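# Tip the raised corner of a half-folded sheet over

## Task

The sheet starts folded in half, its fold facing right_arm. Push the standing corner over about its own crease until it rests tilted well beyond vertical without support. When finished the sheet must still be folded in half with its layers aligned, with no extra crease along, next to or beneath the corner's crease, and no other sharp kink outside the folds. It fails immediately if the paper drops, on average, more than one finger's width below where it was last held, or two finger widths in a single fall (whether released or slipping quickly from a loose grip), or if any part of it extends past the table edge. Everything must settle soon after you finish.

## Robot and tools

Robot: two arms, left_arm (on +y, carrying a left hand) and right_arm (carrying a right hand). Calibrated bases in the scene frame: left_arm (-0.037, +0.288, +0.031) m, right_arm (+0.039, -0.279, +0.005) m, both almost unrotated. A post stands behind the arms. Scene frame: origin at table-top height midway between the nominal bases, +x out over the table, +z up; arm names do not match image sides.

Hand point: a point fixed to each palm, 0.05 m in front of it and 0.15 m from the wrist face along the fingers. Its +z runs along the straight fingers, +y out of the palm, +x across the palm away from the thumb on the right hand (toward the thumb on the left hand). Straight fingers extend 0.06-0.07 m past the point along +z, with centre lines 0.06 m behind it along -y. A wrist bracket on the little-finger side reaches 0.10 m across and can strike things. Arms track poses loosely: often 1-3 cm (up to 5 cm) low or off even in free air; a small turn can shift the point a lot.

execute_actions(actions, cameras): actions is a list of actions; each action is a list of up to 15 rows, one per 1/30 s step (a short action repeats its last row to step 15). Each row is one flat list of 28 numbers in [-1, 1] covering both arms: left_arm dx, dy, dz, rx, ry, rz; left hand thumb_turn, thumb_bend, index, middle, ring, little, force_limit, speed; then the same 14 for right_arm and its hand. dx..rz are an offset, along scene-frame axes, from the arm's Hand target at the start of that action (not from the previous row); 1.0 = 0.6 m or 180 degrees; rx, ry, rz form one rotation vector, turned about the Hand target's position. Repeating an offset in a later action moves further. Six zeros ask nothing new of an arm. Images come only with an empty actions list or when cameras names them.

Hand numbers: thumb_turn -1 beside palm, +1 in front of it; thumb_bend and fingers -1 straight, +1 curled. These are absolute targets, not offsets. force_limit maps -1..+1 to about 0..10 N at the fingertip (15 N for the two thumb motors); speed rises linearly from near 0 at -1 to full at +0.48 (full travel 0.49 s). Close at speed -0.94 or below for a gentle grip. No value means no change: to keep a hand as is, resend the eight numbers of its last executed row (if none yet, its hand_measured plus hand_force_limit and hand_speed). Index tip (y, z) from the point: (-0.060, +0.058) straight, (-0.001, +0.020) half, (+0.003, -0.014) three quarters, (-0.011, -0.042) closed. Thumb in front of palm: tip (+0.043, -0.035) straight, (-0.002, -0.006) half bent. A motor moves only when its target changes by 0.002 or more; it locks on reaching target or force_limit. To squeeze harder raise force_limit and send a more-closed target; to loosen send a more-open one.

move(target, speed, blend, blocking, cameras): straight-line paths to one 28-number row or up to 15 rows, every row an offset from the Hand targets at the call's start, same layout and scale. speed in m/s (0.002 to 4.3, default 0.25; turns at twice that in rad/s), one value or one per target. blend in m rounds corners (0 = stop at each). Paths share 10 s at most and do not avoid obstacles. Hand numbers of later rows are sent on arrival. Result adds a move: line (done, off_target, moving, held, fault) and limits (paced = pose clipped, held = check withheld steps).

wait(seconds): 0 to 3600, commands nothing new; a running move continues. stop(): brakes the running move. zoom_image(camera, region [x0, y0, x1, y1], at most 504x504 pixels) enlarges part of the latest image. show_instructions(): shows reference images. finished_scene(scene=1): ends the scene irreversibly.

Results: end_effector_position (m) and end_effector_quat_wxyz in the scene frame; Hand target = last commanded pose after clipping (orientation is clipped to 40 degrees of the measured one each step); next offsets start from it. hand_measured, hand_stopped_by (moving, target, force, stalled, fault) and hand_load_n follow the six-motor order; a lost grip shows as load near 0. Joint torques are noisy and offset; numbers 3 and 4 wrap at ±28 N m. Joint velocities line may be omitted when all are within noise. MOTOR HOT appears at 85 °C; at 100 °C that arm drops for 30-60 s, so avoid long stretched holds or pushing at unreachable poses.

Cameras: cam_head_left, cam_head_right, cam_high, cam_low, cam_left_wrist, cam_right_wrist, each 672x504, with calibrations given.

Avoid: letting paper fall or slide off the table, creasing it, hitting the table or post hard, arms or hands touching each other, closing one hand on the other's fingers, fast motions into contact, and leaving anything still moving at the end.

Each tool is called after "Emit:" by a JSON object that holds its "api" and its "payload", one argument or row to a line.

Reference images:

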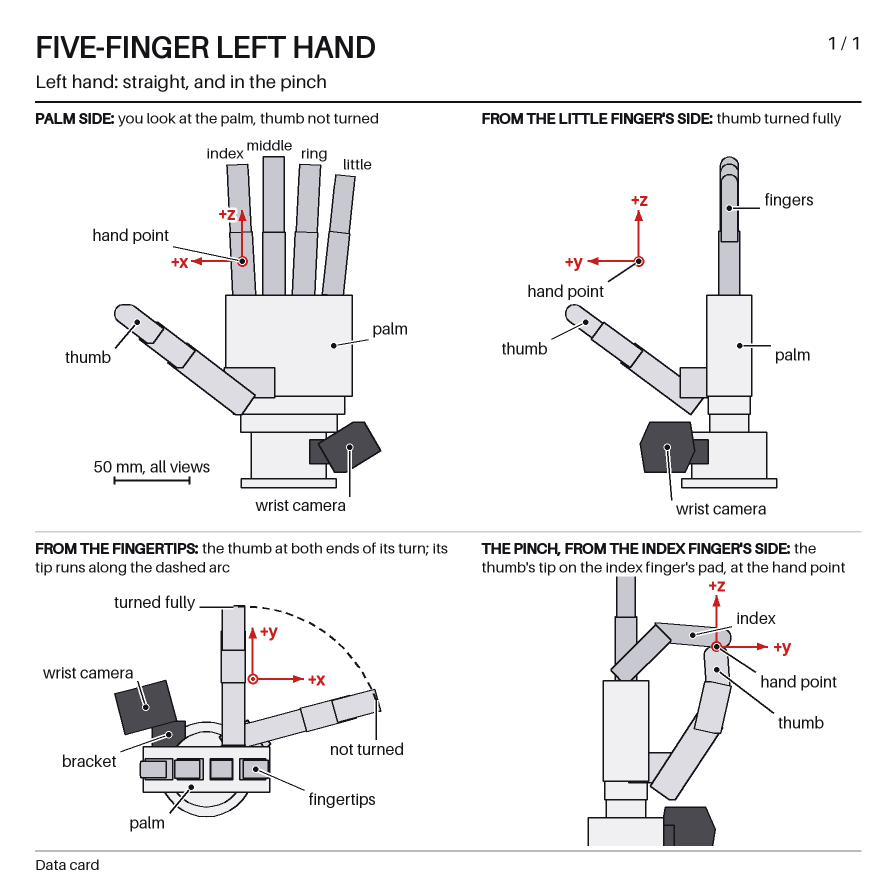

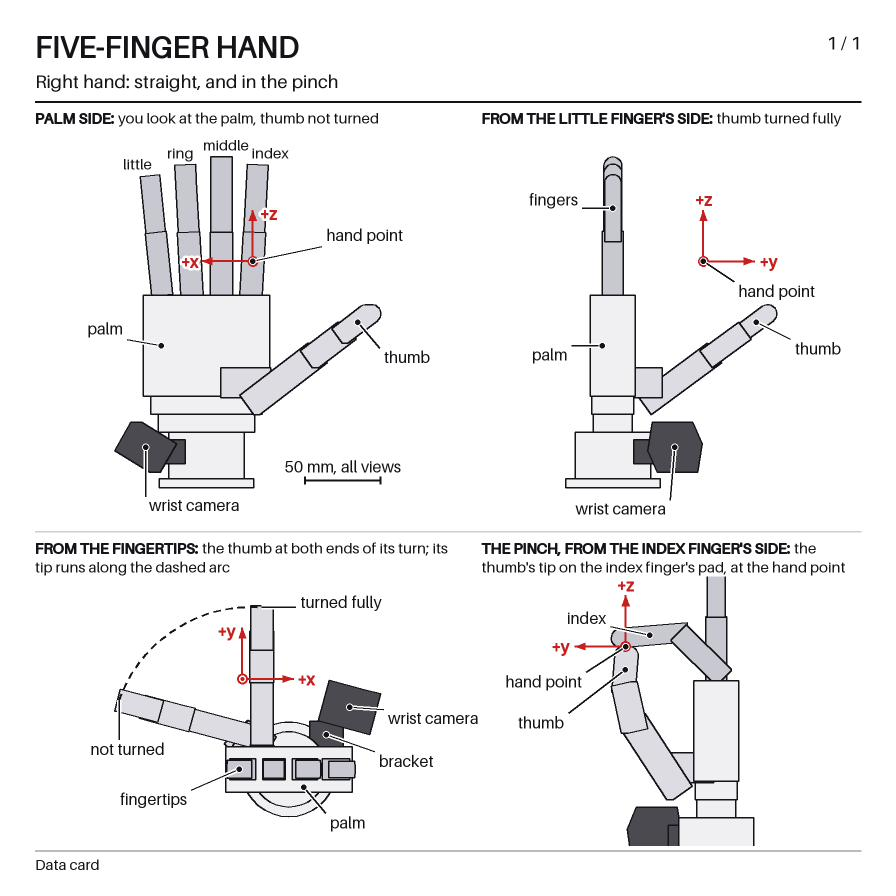

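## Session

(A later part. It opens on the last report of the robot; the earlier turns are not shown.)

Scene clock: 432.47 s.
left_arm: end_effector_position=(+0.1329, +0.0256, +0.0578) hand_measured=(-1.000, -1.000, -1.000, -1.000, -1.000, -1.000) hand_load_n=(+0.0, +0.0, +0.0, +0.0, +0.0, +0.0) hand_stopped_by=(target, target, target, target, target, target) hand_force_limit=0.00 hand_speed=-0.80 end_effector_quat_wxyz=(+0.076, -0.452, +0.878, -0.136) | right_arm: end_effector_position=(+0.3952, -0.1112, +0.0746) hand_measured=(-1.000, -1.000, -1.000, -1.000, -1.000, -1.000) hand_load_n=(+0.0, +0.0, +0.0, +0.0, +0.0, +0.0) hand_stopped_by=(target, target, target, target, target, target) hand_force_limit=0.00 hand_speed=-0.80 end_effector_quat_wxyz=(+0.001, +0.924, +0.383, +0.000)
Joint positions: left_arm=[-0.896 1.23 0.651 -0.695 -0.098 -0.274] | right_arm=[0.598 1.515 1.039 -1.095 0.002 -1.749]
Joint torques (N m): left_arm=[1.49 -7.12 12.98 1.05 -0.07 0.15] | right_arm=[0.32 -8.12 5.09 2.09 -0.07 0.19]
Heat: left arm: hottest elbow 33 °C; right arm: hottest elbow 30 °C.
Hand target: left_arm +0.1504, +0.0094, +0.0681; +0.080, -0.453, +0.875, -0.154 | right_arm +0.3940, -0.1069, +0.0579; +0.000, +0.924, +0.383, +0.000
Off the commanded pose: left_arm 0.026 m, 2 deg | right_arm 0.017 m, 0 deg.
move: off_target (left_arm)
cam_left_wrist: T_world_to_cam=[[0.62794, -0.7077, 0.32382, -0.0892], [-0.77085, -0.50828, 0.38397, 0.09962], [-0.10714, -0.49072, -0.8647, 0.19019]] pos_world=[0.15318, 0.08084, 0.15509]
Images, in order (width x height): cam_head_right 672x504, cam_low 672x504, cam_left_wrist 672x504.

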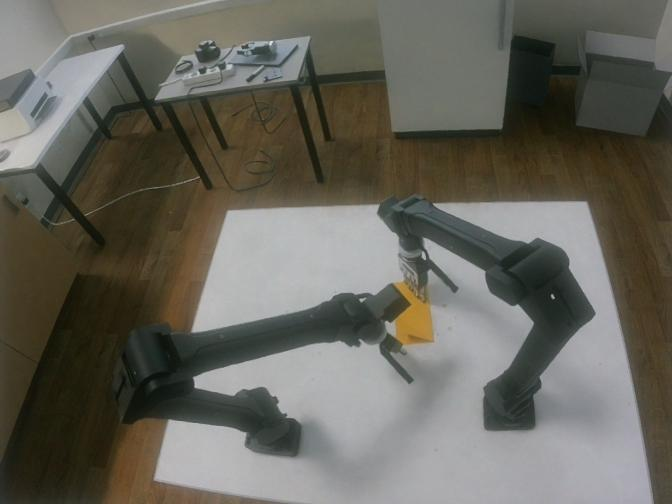

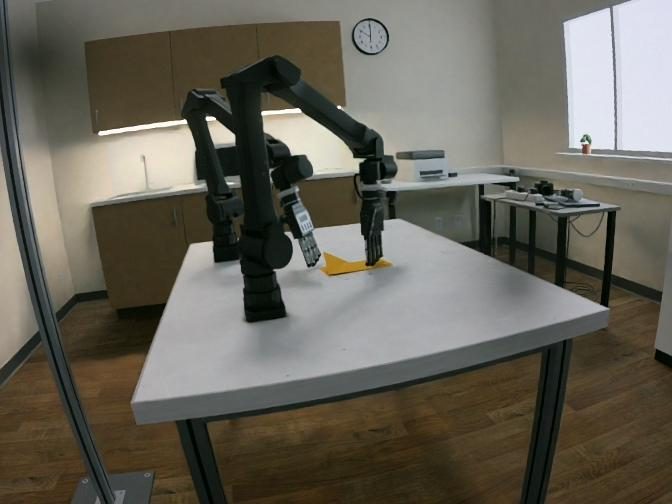

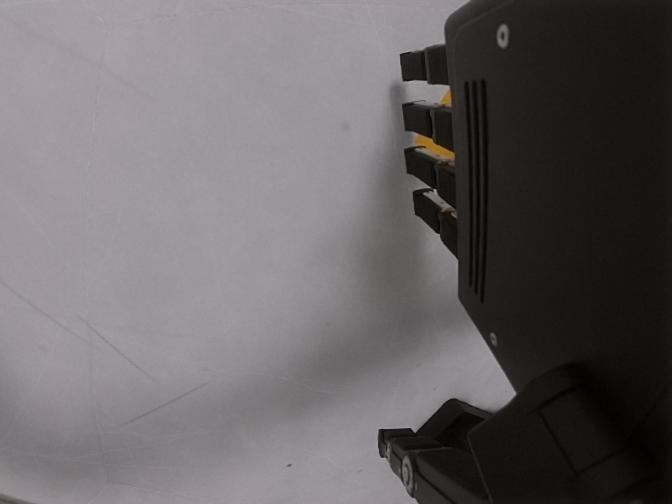

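Emit:
{"api": "move", "payload": {
  "target": [0.0531,-0.0375,0.0,0,0,0,-1,-1,-1,-1,-1,-1,0,-0.8,0,0,0,0,0,0,-1,-1,-1,-1,-1,-1,0,-0.8],
  "speed": 0.03,
  "cameras": ["cam_low","cam_left_wrist","cam_head_right","cam_right_wrist"]
}}

Emit:
{"api": "zoom_image", "payload": {
  "camera": "cam_low",
  "region": [290, 230, 370, 285]
}}

Emit:
{"api": "zoom_image", "payload": {
  "camera": "cam_left_wrist",
  "region": [340, 0, 500, 220]
}}

Emit:
{"api": "zoom_image", "payload": {
  "camera": "cam_head_right",
  "region": [360, 260, 460, 370]
}}

Scene clock: 446.47 s.
left_arm: end_effector_position=(+0.1637, +0.0024, +0.0590) hand_measured=(-1.000, -1.000, -1.000, -1.000, -1.000, -1.000) hand_load_n=(+0.0, +0.0, +0.0, +0.0, +0.0, +0.0) hand_stopped_by=(target, target, target, target, target, target) hand_force_limit=0.00 hand_speed=-0.80 end_effector_quat_wxyz=(+0.076, -0.452, +0.878, -0.137) | right_arm: end_effector_position=(+0.3952, -0.1112, +0.0746) hand_measured=(-1.000, -1.000, -1.000, -1.000, -1.000, -1.000) hand_load_n=(+0.0, +0.0, +0.0, +0.0, +0.0, +0.0) hand_stopped_by=(target, target, target, target, target, target) hand_force_limit=0.00 hand_speed=-0.80 end_effector_quat_wxyz=(+0.001, +0.924, +0.383, +0.000)
Joint positions: left_arm=[-0.865 1.332 0.743 -0.68 -0.088 -0.244] | right_arm=[0.598 1.515 1.039 -1.095 0.002 -1.749]
Joint torques (N m): left_arm=[1.49 -8.53 12.96 1.05 -0.05 0.09] | right_arm=[0.32 -8.12 5.09 2.1 -0.08 0.19]
Heat: left arm: hottest elbow 33 °C; right arm: hottest elbow 29 °C.
Hand target: left_arm +0.1821, -0.0131, +0.0681; +0.080, -0.453, +0.875, -0.154 | right_arm +0.3940, -0.1069, +0.0579; +0.000, +0.924, +0.383, +0.000
Off the commanded pose: left_arm 0.026 m, 2 deg | right_arm 0.017 m, 0 deg.
move: off_target (left_arm)
cam_left_wrist: T_world_to_cam=[[0.62762, -0.70738, 0.32513, -0.12547], [-0.77107, -0.50717, 0.38501, 0.11109], [-0.10745, -0.49234, -0.86375, 0.18311]] pos_world=[0.18408, 0.05774, 0.15619]
cam_right_wrist: T_world_to_cam=[[0.84054, -0.5414, -0.01954, -0.38759], [-0.44298, -0.7076, 0.55052, 0.04961], [-0.31188, -0.45408, -0.83459, 0.24852]] pos_world=[0.42526, -0.06189, 0.17253]
Images, in order (width x height): cam_head_right 672x504, cam_low 672x504, cam_left_wrist 672x504, cam_right_wrist 672x504.

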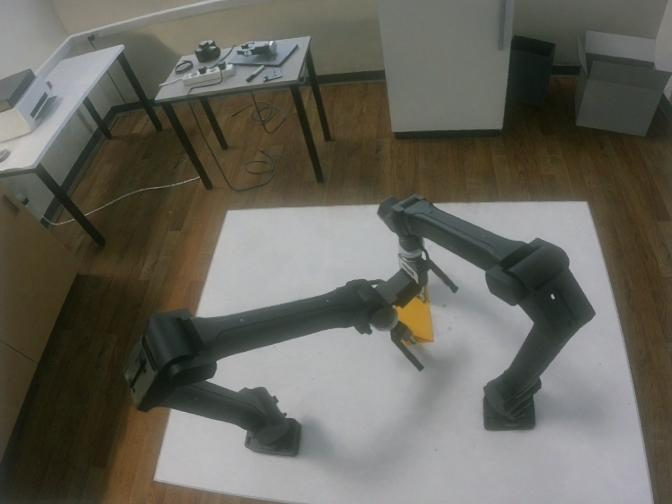

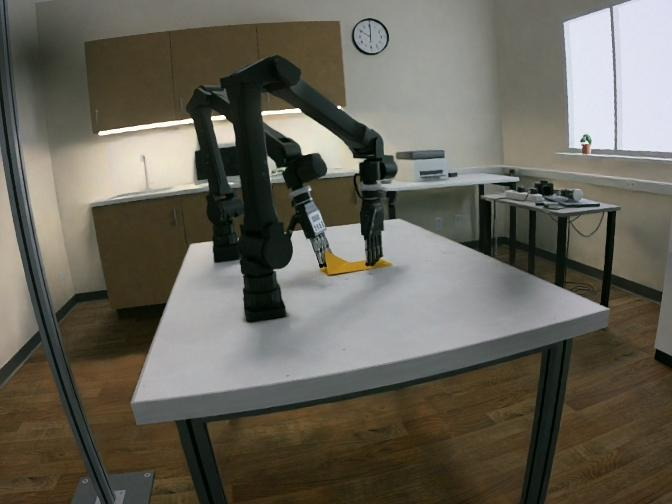

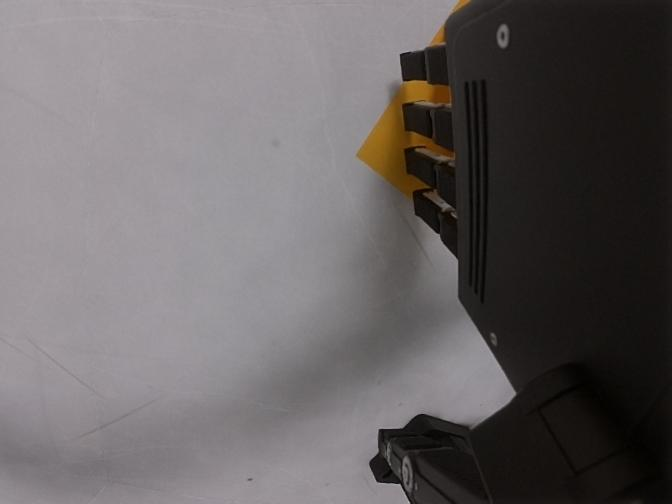

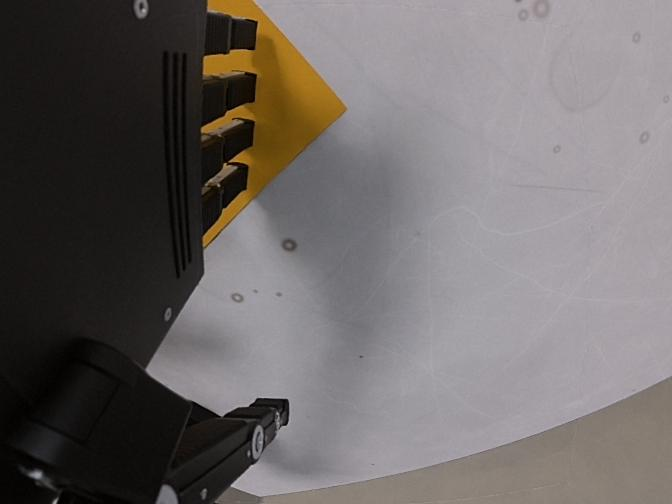

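Scaled by 6.300 from the camera's image (finer frame: 960x720).

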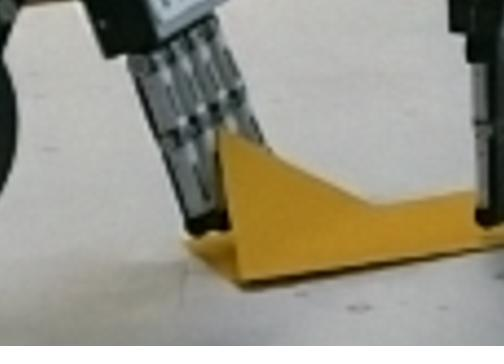

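Scaled by 2.291 from the camera's image (finer frame: 960x720).

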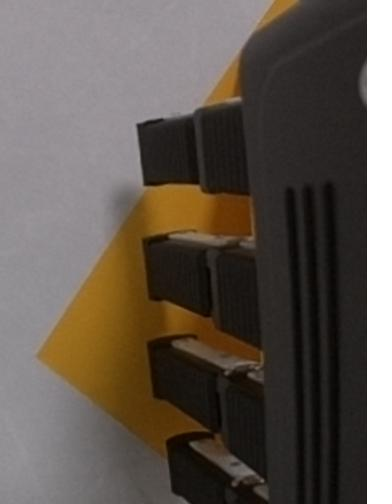

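Scaled by 4.582 from the camera's image (finer frame: 960x720).

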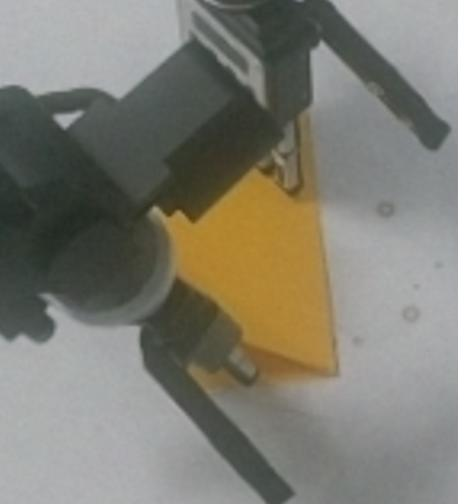

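Emit:
{"api": "move", "payload": {
  "target": [0.034,-0.024,0.0,0,0,0,-1,-1,-1,-1,-1,-1,0,-0.8,0,0,0,0,0,0,-1,-1,-1,-1,-1,-1,0,-0.8],
  "speed": 0.03,
  "cameras": ["cam_low","cam_left_wrist","cam_high","cam_right_wrist"]
}}

Emit:
{"api": "zoom_image", "payload": {
  "camera": "cam_low",
  "region": [290, 230, 370, 285]
}}

Emit:
{"api": "zoom_image", "payload": {
  "camera": "cam_high",
  "region": [330, 180, 530, 330]
}}

Emit:
{"api": "zoom_image", "payload": {
  "camera": "cam_left_wrist",
  "region": [320, 0, 480, 220]
}}

Scene clock: 464.90 s.
left_arm: end_effector_position=(+0.1837, -0.0127, +0.0601) hand_measured=(-1.000, -1.000, -1.000, -1.000, -1.000, -1.000) hand_load_n=(+0.0, +0.0, +0.0, +0.0, +0.0, +0.0) hand_stopped_by=(target, target, target, target, target, target) hand_force_limit=0.00 hand_speed=-0.80 end_effector_quat_wxyz=(+0.075, -0.452, +0.878, -0.137) | right_arm: end_effector_position=(+0.3952, -0.1112, +0.0746) hand_measured=(-1.000, -1.000, -1.000, -1.000, -1.000, -1.000) hand_load_n=(+0.0, +0.0, +0.0, +0.0, +0.0, +0.0) hand_stopped_by=(target, target, target, target, target, target) hand_force_limit=0.00 hand_speed=-0.80 end_effector_quat_wxyz=(+0.001, +0.924, +0.383, +0.000)
Joint positions: left_arm=[-0.849 1.394 0.805 -0.679 -0.082 -0.229] | right_arm=[0.598 1.515 1.039 -1.095 0.002 -1.749]
Joint torques (N m): left_arm=[1.49 -9.64 12.94 1.05 -0.05 0.14] | right_arm=[0.38 -8.12 5.09 2.1 -0.07 0.19]
Heat: left arm: hottest elbow 34 °C; right arm: hottest elbow 29 °C.
Hand target: left_arm +0.2026, -0.0275, +0.0681; +0.080, -0.453, +0.875, -0.154 | right_arm +0.3940, -0.1069, +0.0579; +0.000, +0.924, +0.383, +0.000
Off the commanded pose: left_arm 0.025 m, 2 deg | right_arm 0.017 m, 0 deg.
move: off_target (left_arm)
cam_left_wrist: T_world_to_cam=[[0.62743, -0.70694, 0.32646, -0.14908], [-0.77126, -0.50645, 0.38558, 0.11849], [-0.10724, -0.49371, -0.86299, 0.17869]] pos_world=[0.20408, 0.04284, 0.15718]
cam_right_wrist: T_world_to_cam=[[0.84054, -0.5414, -0.01954, -0.38759], [-0.44298, -0.7076, 0.55052, 0.04961], [-0.31188, -0.45408, -0.83459, 0.24852]] pos_world=[0.42526, -0.06189, 0.17253]
Images, in order (width x height): cam_high 672x504, cam_low 672x504, cam_left_wrist 672x504, cam_right_wrist 672x504.

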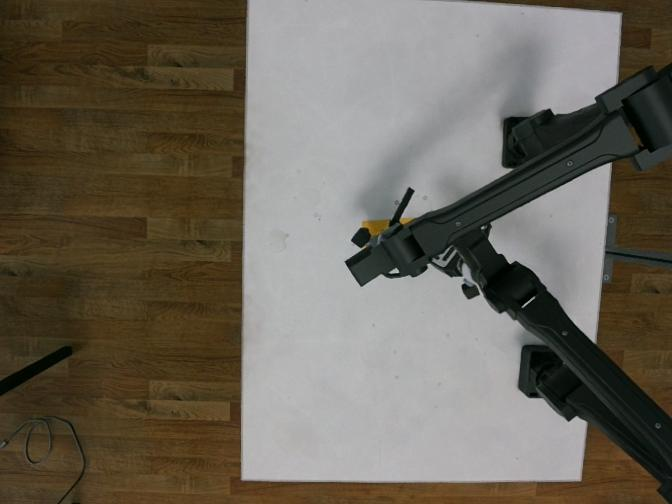

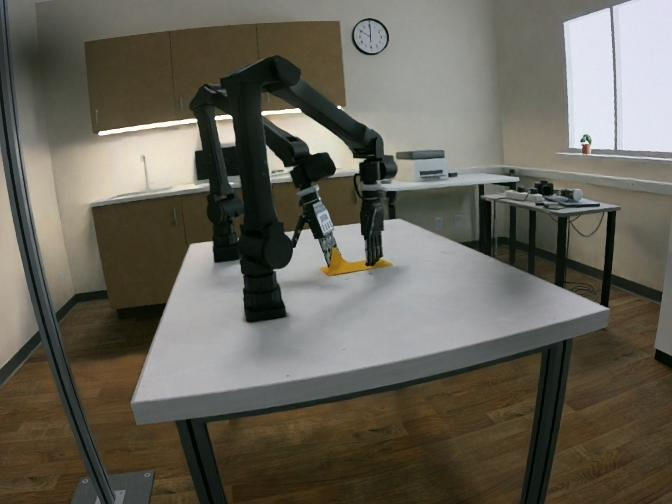

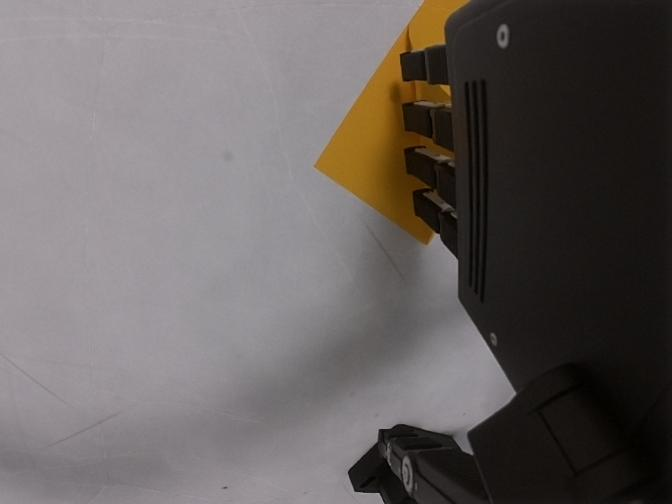

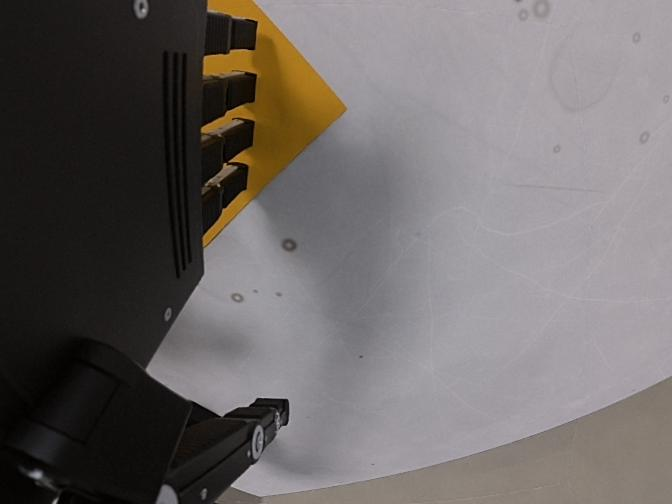

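Scaled by 6.300 from the camera's image (finer frame: 960x720).

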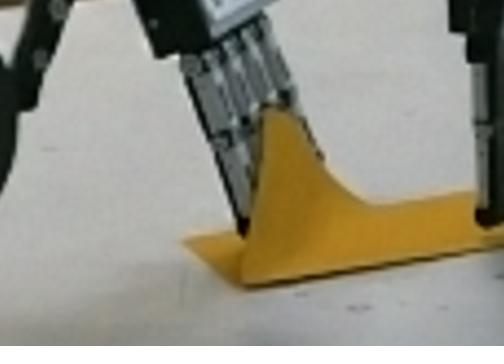

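Scaled by 2.520 from the camera's image (finer frame: 960x720).

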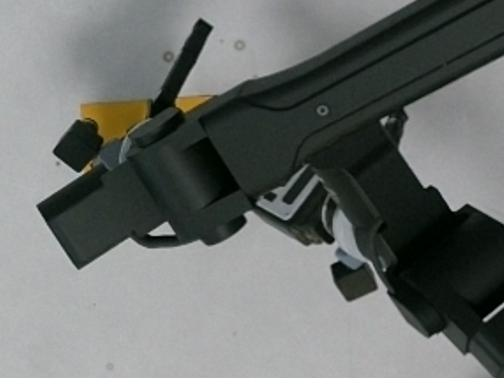

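Scaled by 2.291 from the camera's image (finer frame: 960x720).

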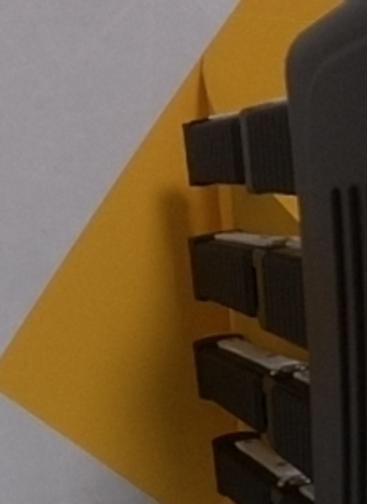

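Emit:
{"api": "move", "payload": {
  "target": [0.0285,-0.0202,0.0,0,0,0,-1,-1,-1,-1,-1,-1,0,-0.8,0,0,0,0,0,0,-1,-1,-1,-1,-1,-1,0,-0.8],
  "speed": 0.03,
  "cameras": ["cam_low","cam_left_wrist","cam_high","cam_right_wrist"]
}}

Emit:
{"api": "zoom_image", "payload": {
  "camera": "cam_low",
  "region": [290, 230, 370, 285]
}}

Emit:
{"api": "zoom_image", "payload": {
  "camera": "cam_left_wrist",
  "region": [300, 0, 500, 280]
}}

Scene clock: 491.83 s.
left_arm: end_effector_position=(+0.2007, -0.0253, +0.0605) hand_measured=(-1.000, -1.000, -1.000, -1.000, -1.000, -1.000) hand_load_n=(+0.0, +0.0, +0.0, +0.0, +0.0, +0.0) hand_stopped_by=(target, target, target, target, target, target) hand_force_limit=0.00 hand_speed=-0.80 end_effector_quat_wxyz=(+0.075, -0.452, +0.878, -0.138) | right_arm: end_effector_position=(+0.3952, -0.1112, +0.0746) hand_measured=(-1.000, -1.000, -1.000, -1.000, -1.000, -1.000) hand_load_n=(-0.5, +0.0, +0.0, +0.0, +0.0, +0.0) hand_stopped_by=(target, target, target, target, target, target) hand_force_limit=0.00 hand_speed=-0.80 end_effector_quat_wxyz=(+0.001, +0.924, +0.383, +0.000)
Joint positions: left_arm=[-0.837 1.444 0.859 -0.679 -0.078 -0.217] | right_arm=[0.598 1.515 1.039 -1.095 0.002 -1.749]
Joint torques (N m): left_arm=[1.55 -10.52 13.01 1.01 -0.04 0.1] | right_arm=[0.32 -8.06 5.08 2.1 -0.08 0.19]
Heat: left arm: hottest elbow 35 °C; right arm: hottest elbow 29 °C.
Hand target: left_arm +0.2196, -0.0395, +0.0680; +0.080, -0.453, +0.875, -0.154 | right_arm +0.3940, -0.1069, +0.0579; +0.000, +0.924, +0.383, +0.000
Off the commanded pose: left_arm 0.025 m, 2 deg | right_arm 0.017 m, 0 deg.
move: off_target (left_arm)
cam_left_wrist: T_world_to_cam=[[0.62723, -0.70635, 0.32809, -0.16882], [-0.77154, -0.50602, 0.38559, 0.12501], [-0.10634, -0.49499, -0.86237, 0.1744]] pos_world=[0.22088, 0.03034, 0.15758]
cam_right_wrist: T_world_to_cam=[[0.84054, -0.5414, -0.01954, -0.38759], [-0.44298, -0.7076, 0.55052, 0.04961], [-0.31188, -0.45408, -0.83459, 0.24852]] pos_world=[0.42526, -0.06189, 0.17253]
Images, in order (width x height): cam_high 672x504, cam_low 672x504, cam_left_wrist 672x504, cam_right_wrist 672x504.

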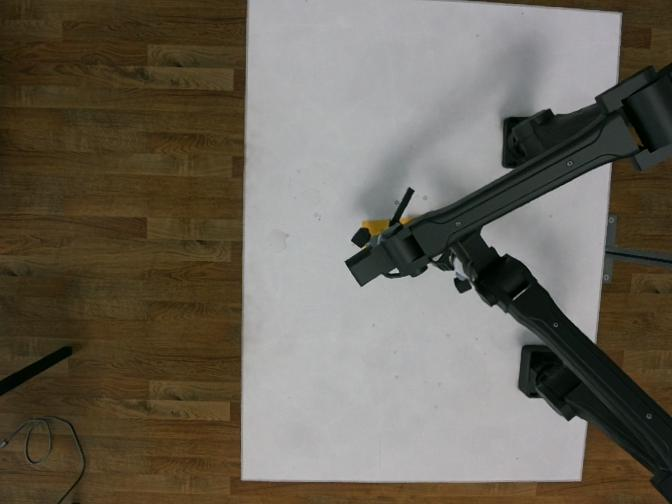

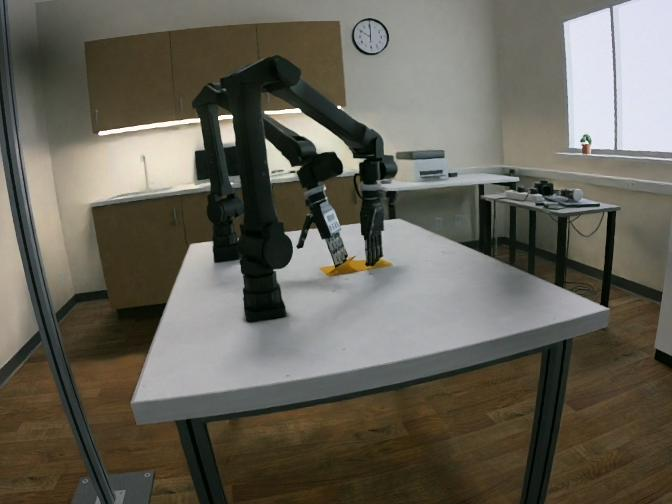

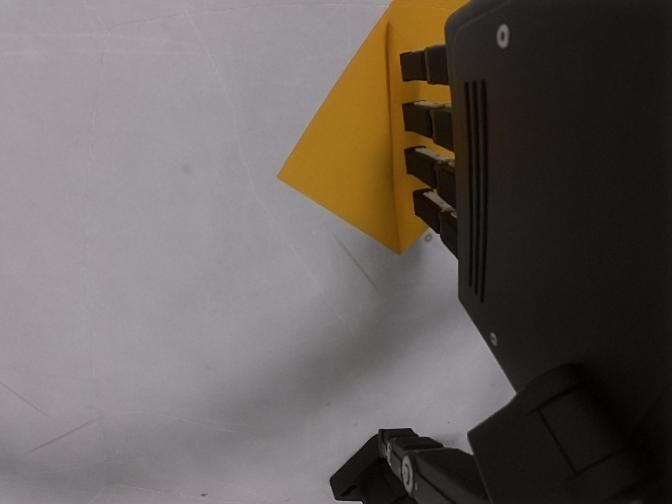

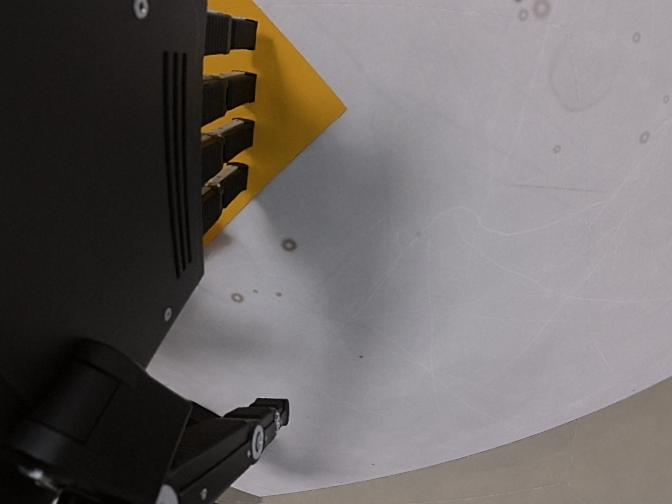

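Scaled by 6.300 from the camera's image (finer frame: 960x720).

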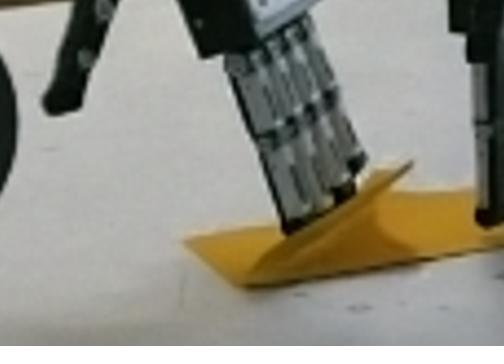

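Scaled by 1.800 from the camera's image (finer frame: 960x720).

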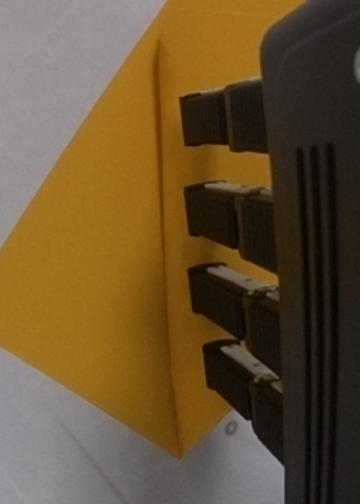

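Emit:
{"api": "move", "payload": {
  "target": [0.0,0.0,-0.025,0,0,0,-1,-1,-1,-1,-1,-1,0,-0.8,0,0,0,0,0,0,-1,-1,-1,-1,-1,-1,0,-0.8],
  "speed": 0.03,
  "cameras": ["cam_low","cam_left_wrist"]
}}

Emit:
{"api": "zoom_image", "payload": {
  "camera": "cam_low",
  "region": [290, 230, 370, 285]
}}

Emit:
{"api": "zoom_image", "payload": {
  "camera": "cam_left_wrist",
  "region": [300, 0, 500, 280]
}}

Scene clock: 503.03 s.
left_arm: end_effector_position=(+0.2065, -0.0321, +0.0521) hand_measured=(-1.000, -1.000, -1.000, -1.000, -1.000, -1.000) hand_load_n=(+0.0, +0.0, +0.0, +0.0, +0.0, +0.0) hand_stopped_by=(target, target, target, target, target, target) hand_force_limit=0.00 hand_speed=-0.80 end_effector_quat_wxyz=(+0.077, -0.451, +0.877, -0.146) | right_arm: end_effector_position=(+0.3952, -0.1112, +0.0746) hand_measured=(-1.000, -1.000, -1.000, -1.000, -1.000, -1.000) hand_load_n=(+0.0, +0.0, +0.0, +0.0, +0.0, +0.0) hand_stopped_by=(target, target, target, target, target, target) hand_force_limit=0.00 hand_speed=-0.80 end_effector_quat_wxyz=(+0.001, +0.924, +0.383, +0.000)
Joint positions: left_arm=[-0.837 1.471 0.859 -0.636 -0.078 -0.217] | right_arm=[0.598 1.515 1.039 -1.095 0.002 -1.749]
Joint torques (N m): left_arm=[1.49 -10.87 11.25 1.1 -0.04 0.08] | right_arm=[0.38 -8.12 5.09 2.1 -0.07 0.18]
Heat: left arm: hottest elbow 35 °C; right arm: hottest elbow 29 °C.
Hand target: left_arm +0.2196, -0.0395, +0.0530; +0.080, -0.453, +0.875, -0.154 | right_arm +0.3940, -0.1069, +0.0579; +0.000, +0.924, +0.383, +0.000
Off the commanded pose: left_arm 0.015 m, 1 deg | right_arm 0.017 m, 0 deg.
move: off_target (left_arm)
cam_left_wrist: T_world_to_cam=[[0.62333, -0.70247, 0.34351, -0.17444], [-0.77586, -0.50084, 0.38365, 0.13053], [-0.09746, -0.50565, -0.85721, 0.16195]] pos_world=[0.22579, 0.02473, 0.14867]

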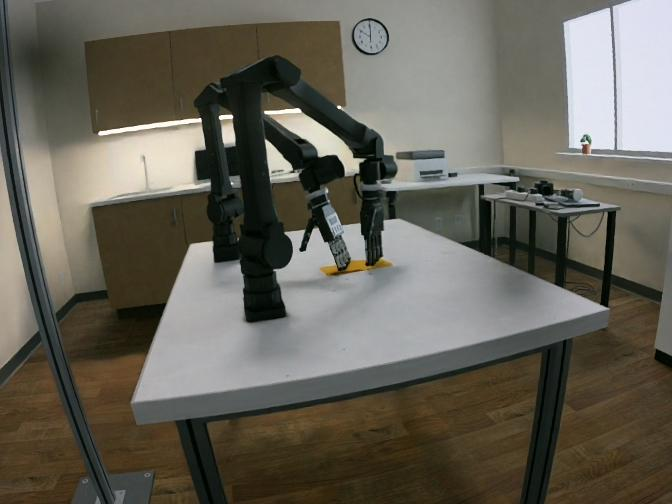

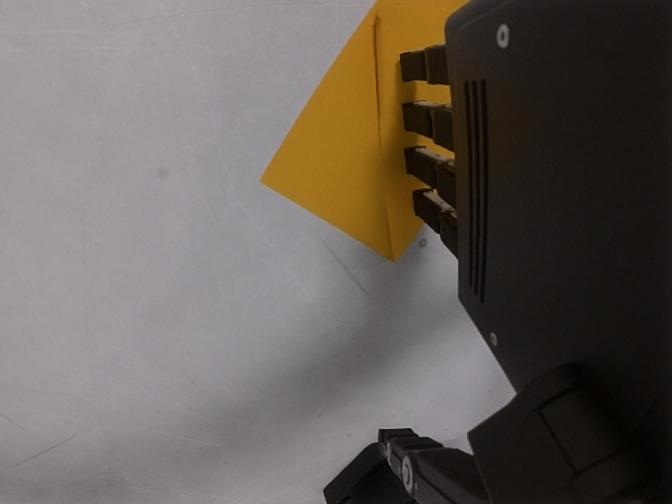

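Scaled by 6.300 from the camera's image (finer frame: 960x720).

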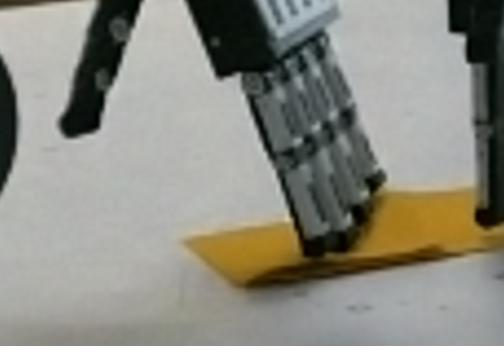

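Scaled by 1.800 from the camera's image (finer frame: 960x720).

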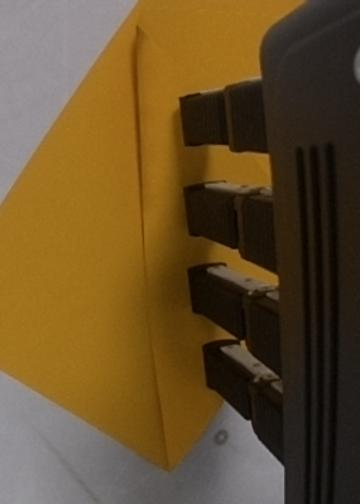

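Emit:
{"api": "move", "payload": {
  "target": [0.0,0.0,-0.02,0,0,0,-1,-1,-1,-1,-1,-1,0,-0.8,0,0,0,0,0,0,-1,-1,-1,-1,-1,-1,0,-0.8],
  "speed": 0.03,
  "cameras": ["cam_low","cam_left_wrist"]
}}

Emit:
{"api": "zoom_image", "payload": {
  "camera": "cam_low",
  "region": [290, 230, 370, 285]
}}

Emit:
{"api": "zoom_image", "payload": {
  "camera": "cam_left_wrist",
  "region": [300, 0, 500, 280]
}}

Scene clock: 518.87 s.
left_arm: end_effector_position=(+0.2120, -0.0384, +0.0487) hand_measured=(-1.000, -1.000, -1.000, -1.000, -1.000, -1.000) hand_load_n=(+0.0, +0.0, +0.0, +0.0, +0.0, +0.0) hand_stopped_by=(target, target, target, target, target, target) hand_force_limit=0.00 hand_speed=-0.80 end_effector_quat_wxyz=(+0.080, -0.451, +0.875, -0.157) | right_arm: end_effector_position=(+0.3952, -0.1112, +0.0746) hand_measured=(-1.000, -1.000, -1.000, -1.000, -1.000, -1.000) hand_load_n=(+0.0, +0.0, +0.0, +0.0, +0.0, +0.0) hand_stopped_by=(target, target, target, target, target, target) hand_force_limit=0.00 hand_speed=-0.80 end_effector_quat_wxyz=(+0.001, +0.924, +0.383, +0.000)
Joint positions: left_arm=[-0.837 1.483 0.859 -0.6 -0.078 -0.217] | right_arm=[0.598 1.515 1.039 -1.095 0.002 -1.749]
Joint torques (N m): left_arm=[1.49 -10.23 9.95 1.16 -0.03 0.08] | right_arm=[0.38 -8.12 5.09 2.09 -0.07 0.19]
Heat: left arm: hottest elbow 34 °C; right arm: hottest elbow 29 °C.
Hand target: left_arm +0.2196, -0.0396, +0.0410; +0.080, -0.453, +0.875, -0.154 | right_arm +0.3940, -0.1069, +0.0579; +0.000, +0.924, +0.383, +0.000
Off the commanded pose: left_arm 0.011 m, 0 deg | right_arm 0.017 m, 0 deg.
move: off_target (left_arm)
cam_left_wrist: T_world_to_cam=[[0.61793, -0.69624, 0.36526, -0.18078], [-0.7817, -0.49424, 0.38036, 0.13459], [-0.0843, -0.52056, -0.84965, 0.15267]] pos_world=[0.22979, 0.02012, 0.14455]

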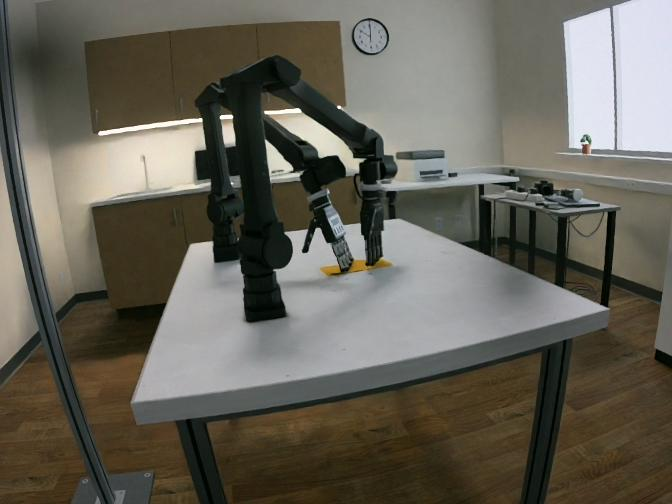

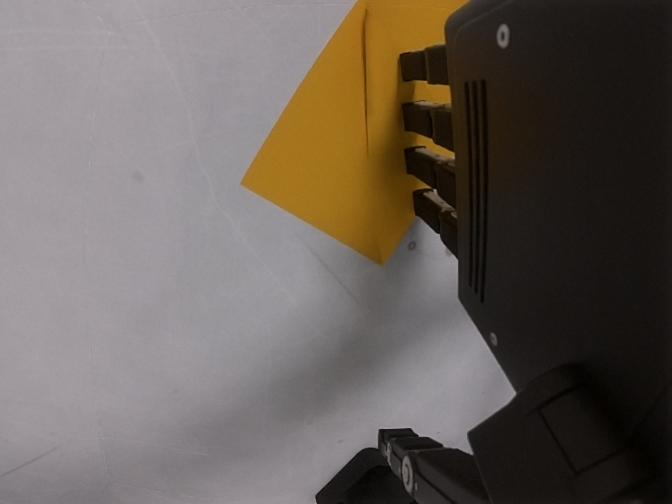

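Scaled by 6.300 from the camera's image (finer frame: 960x720).

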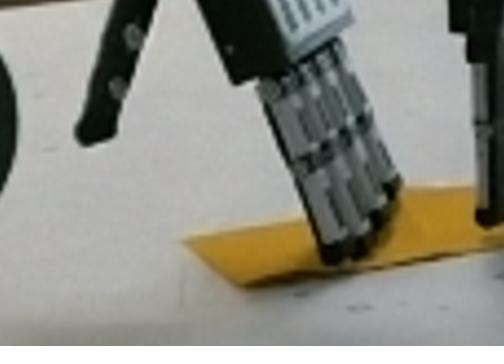

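Scaled by 1.800 from the camera's image (finer frame: 960x720).

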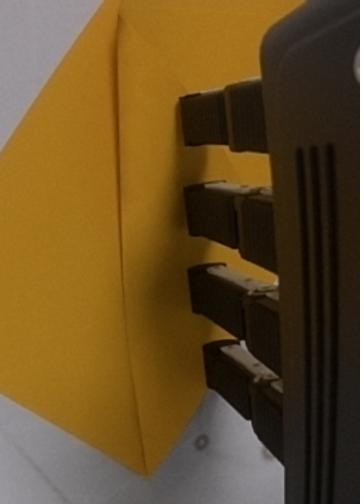

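Emit:
{"api": "move", "payload": {
  "target": [0.0,0.0,0.033,0,0,0,-1,-1,-1,-1,-1,-1,0,-0.8,0,0,0,0,0,0,-1,-1,-1,-1,-1,-1,0,-0.8],
  "speed": 0.03,
  "cameras": ["cam_low","cam_left_wrist"]
}}

Emit:
{"api": "zoom_image", "payload": {
  "camera": "cam_low",
  "region": [290, 230, 370, 285]
}}

Emit:
{"api": "zoom_image", "payload": {
  "camera": "cam_left_wrist",
  "region": [300, 0, 500, 280]
}}

Scene clock: 531.87 s.
left_arm: end_effector_position=(+0.2083, -0.0345, +0.0495) hand_measured=(-1.000, -1.000, -1.000, -1.000, -1.000, -1.000) hand_load_n=(-0.5, +0.0, +0.0, +0.0, +0.0, +0.0) hand_stopped_by=(target, target, target, target, target, target) hand_force_limit=0.00 hand_speed=-0.80 end_effector_quat_wxyz=(+0.077, -0.451, +0.877, -0.147) | right_arm: end_effector_position=(+0.3952, -0.1112, +0.0746) hand_measured=(-1.000, -1.000, -1.000, -1.000, -1.000, -1.000) hand_load_n=(+0.0, +0.0, +0.0, +0.0, +0.0, +0.0) hand_stopped_by=(target, target, target, target, target, target) hand_force_limit=0.00 hand_speed=-0.80 end_effector_quat_wxyz=(+0.001, +0.924, +0.383, +0.000)
Joint positions: left_arm=[-0.837 1.482 0.863 -0.627 -0.076 -0.217] | right_arm=[0.598 1.515 1.039 -1.095 0.002 -1.749]
Joint torques (N m): left_arm=[1.44 -13.16 11.77 0.01 -0.1 0.08] | right_arm=[0.38 -8.06 5.09 2.1 -0.07 0.19]
Heat: left arm: hottest elbow 33 °C; right arm: hottest elbow 29 °C.
Hand target: left_arm +0.2197, -0.0397, +0.0609; +0.080, -0.453, +0.875, -0.154 | right_arm +0.3940, -0.1069, +0.0579; +0.000, +0.924, +0.383, +0.000
Off the commanded pose: left_arm 0.017 m, 1 deg | right_arm 0.017 m, 0 deg.
move: off_target (left_arm)
cam_left_wrist: T_world_to_cam=[[0.62313, -0.70212, 0.34458, -0.17626], [-0.77596, -0.4998, 0.38482, 0.13173], [-0.09797, -0.50718, -0.85626, 0.15862]] pos_world=[0.22759, 0.02253, 0.14587]

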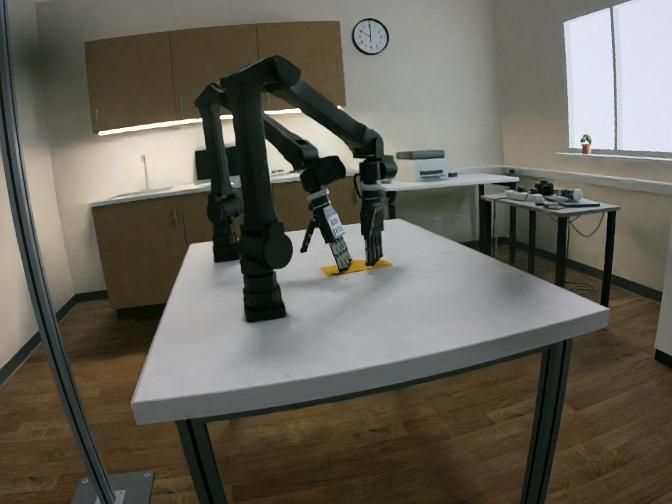

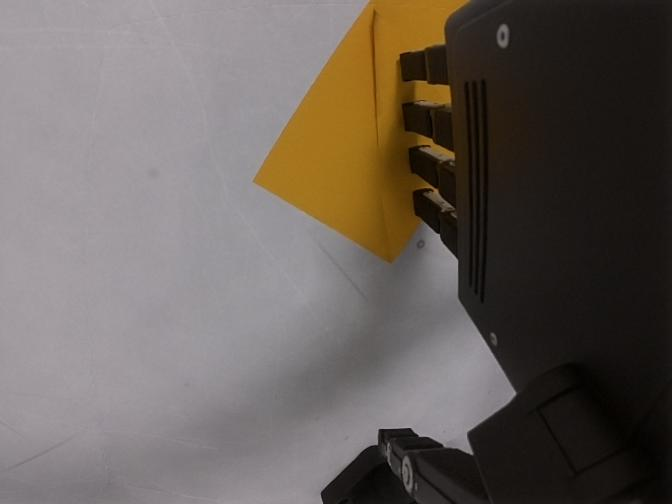

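Scaled by 6.300 from the camera's image (finer frame: 960x720).

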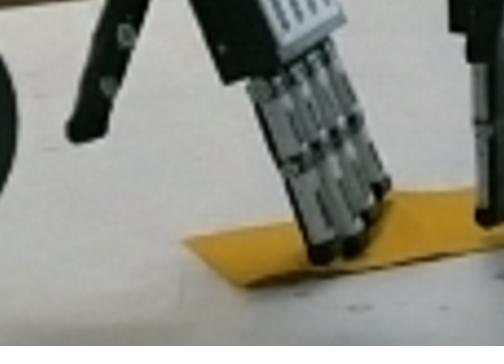

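Scaled by 1.800 from the camera's image (finer frame: 960x720).

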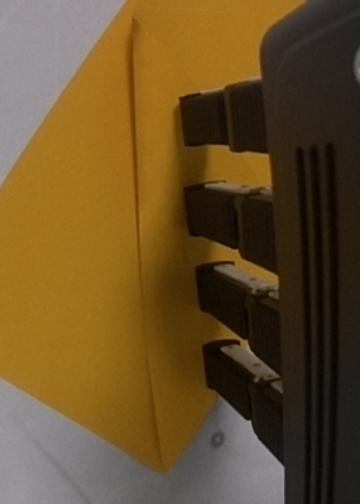

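Emit:
{"api": "move", "payload": {
  "target": [0,0,0.02,0,0,0,-1,-1,-1,-1,-1,-1,0,-0.8,0,0,0,0,0,0,-1,-1,-1,-1,-1,-1,0,-0.8],
  "speed": 0.03,
  "cameras": ["cam_low","cam_left_wrist"]
}}

Emit:
{"api": "zoom_image", "payload": {
  "camera": "cam_low",
  "region": [290, 230, 370, 285]
}}

Emit:
{"api": "zoom_image", "payload": {
  "camera": "cam_left_wrist",
  "region": [300, 0, 500, 280]
}}

Scene clock: 538.67 s.
left_arm: end_effector_position=(+0.2043, -0.0300, +0.0512) hand_measured=(-1.000, -1.000, -1.000, -1.000, -1.000, -1.000) hand_load_n=(+0.0, +0.0, +0.0, +0.0, +0.0, +0.0) hand_stopped_by=(target, target, target, target, target, target) hand_force_limit=0.00 hand_speed=-0.80 end_effector_quat_wxyz=(+0.074, -0.452, +0.878, -0.138) | right_arm: end_effector_position=(+0.3952, -0.1112, +0.0746) hand_measured=(-1.000, -1.000, -1.000, -1.000, -1.000, -1.000) hand_load_n=(+0.0, +0.0, +0.0, +0.0, +0.0, +0.0) hand_stopped_by=(target, target, target, target, target, target) hand_force_limit=0.00 hand_speed=-0.80 end_effector_quat_wxyz=(+0.001, +0.924, +0.383, +0.000)
Joint positions: left_arm=[-0.837 1.475 0.863 -0.652 -0.076 -0.217] | right_arm=[0.598 1.515 1.039 -1.095 0.002 -1.749]
Joint torques (N m): left_arm=[0.56 -12.75 9.18 0.66 -0.11 0.01] | right_arm=[0.38 -8.12 5.08 2.1 -0.08 0.19]
Heat: left arm: hottest elbow 34 °C; right arm: hottest elbow 29 °C.
Hand target: left_arm +0.2048, -0.0306, +0.0509; +0.075, -0.451, +0.878, -0.139 (not the last commanded pose) | right_arm +0.3940, -0.1069, +0.0579; +0.000, +0.924, +0.383, +0.000
Off the commanded pose: left_arm 0.028 m, 2 deg | right_arm 0.017 m, 0 deg.
move: held (left_arm; a check stopped the path); limits=held
pose unreachable (left arm): on one or more control steps of this call, first in action 0 (counted from 0), this arm could not follow its commanded pose, so it was not sent that pose on those steps. It may still have moved: this result reports where it is.
cause: moving toward the commanded pose would bring a part of the arm too close to another arm (a part of this arm just beyond joint 4 (wrist pitch) and a part of the right arm just beyond its joint 3 (elbow), along the way the arms are being sent, or toward where that arm still pushes).
cam_left_wrist: T_world_to_cam=[[0.62714, -0.70663, 0.32767, -0.17134], [-0.77136, -0.50503, 0.38723, 0.12901], [-0.10815, -0.4956, -0.86179, 0.16477]] pos_world=[0.22478, 0.02574, 0.14818]

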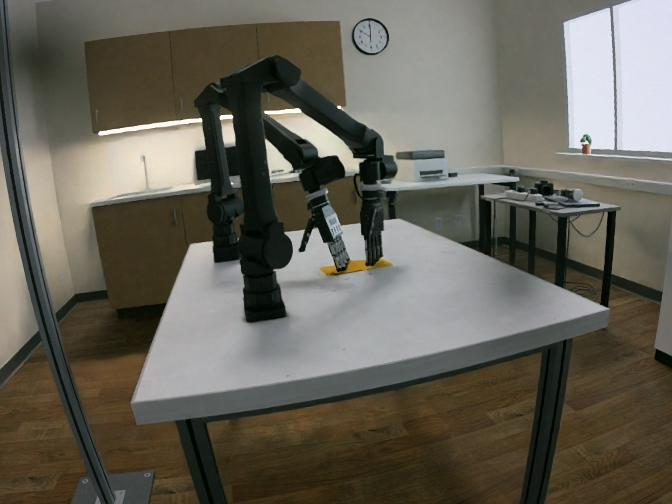

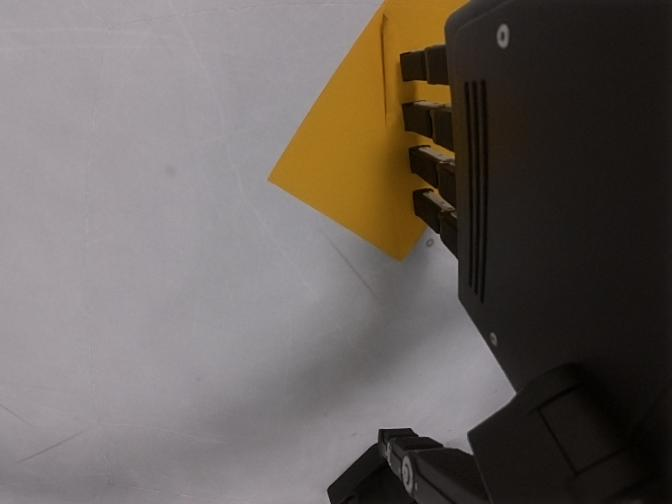

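Scaled by 6.300 from the camera's image (finer frame: 960x720).

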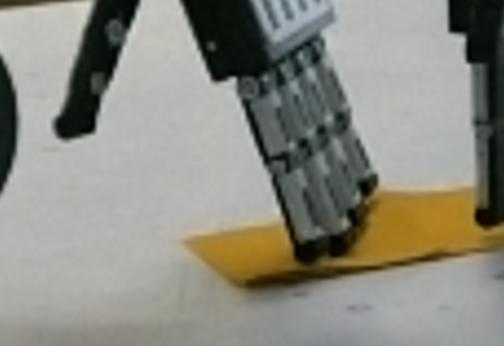

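Scaled by 1.800 from the camera's image (finer frame: 960x720).

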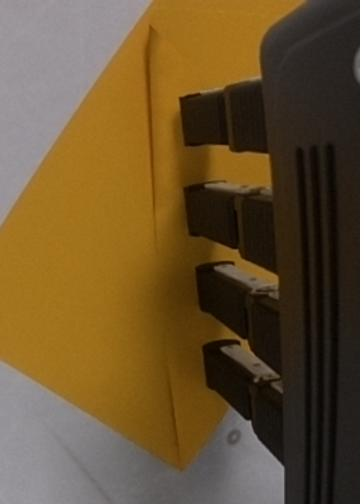

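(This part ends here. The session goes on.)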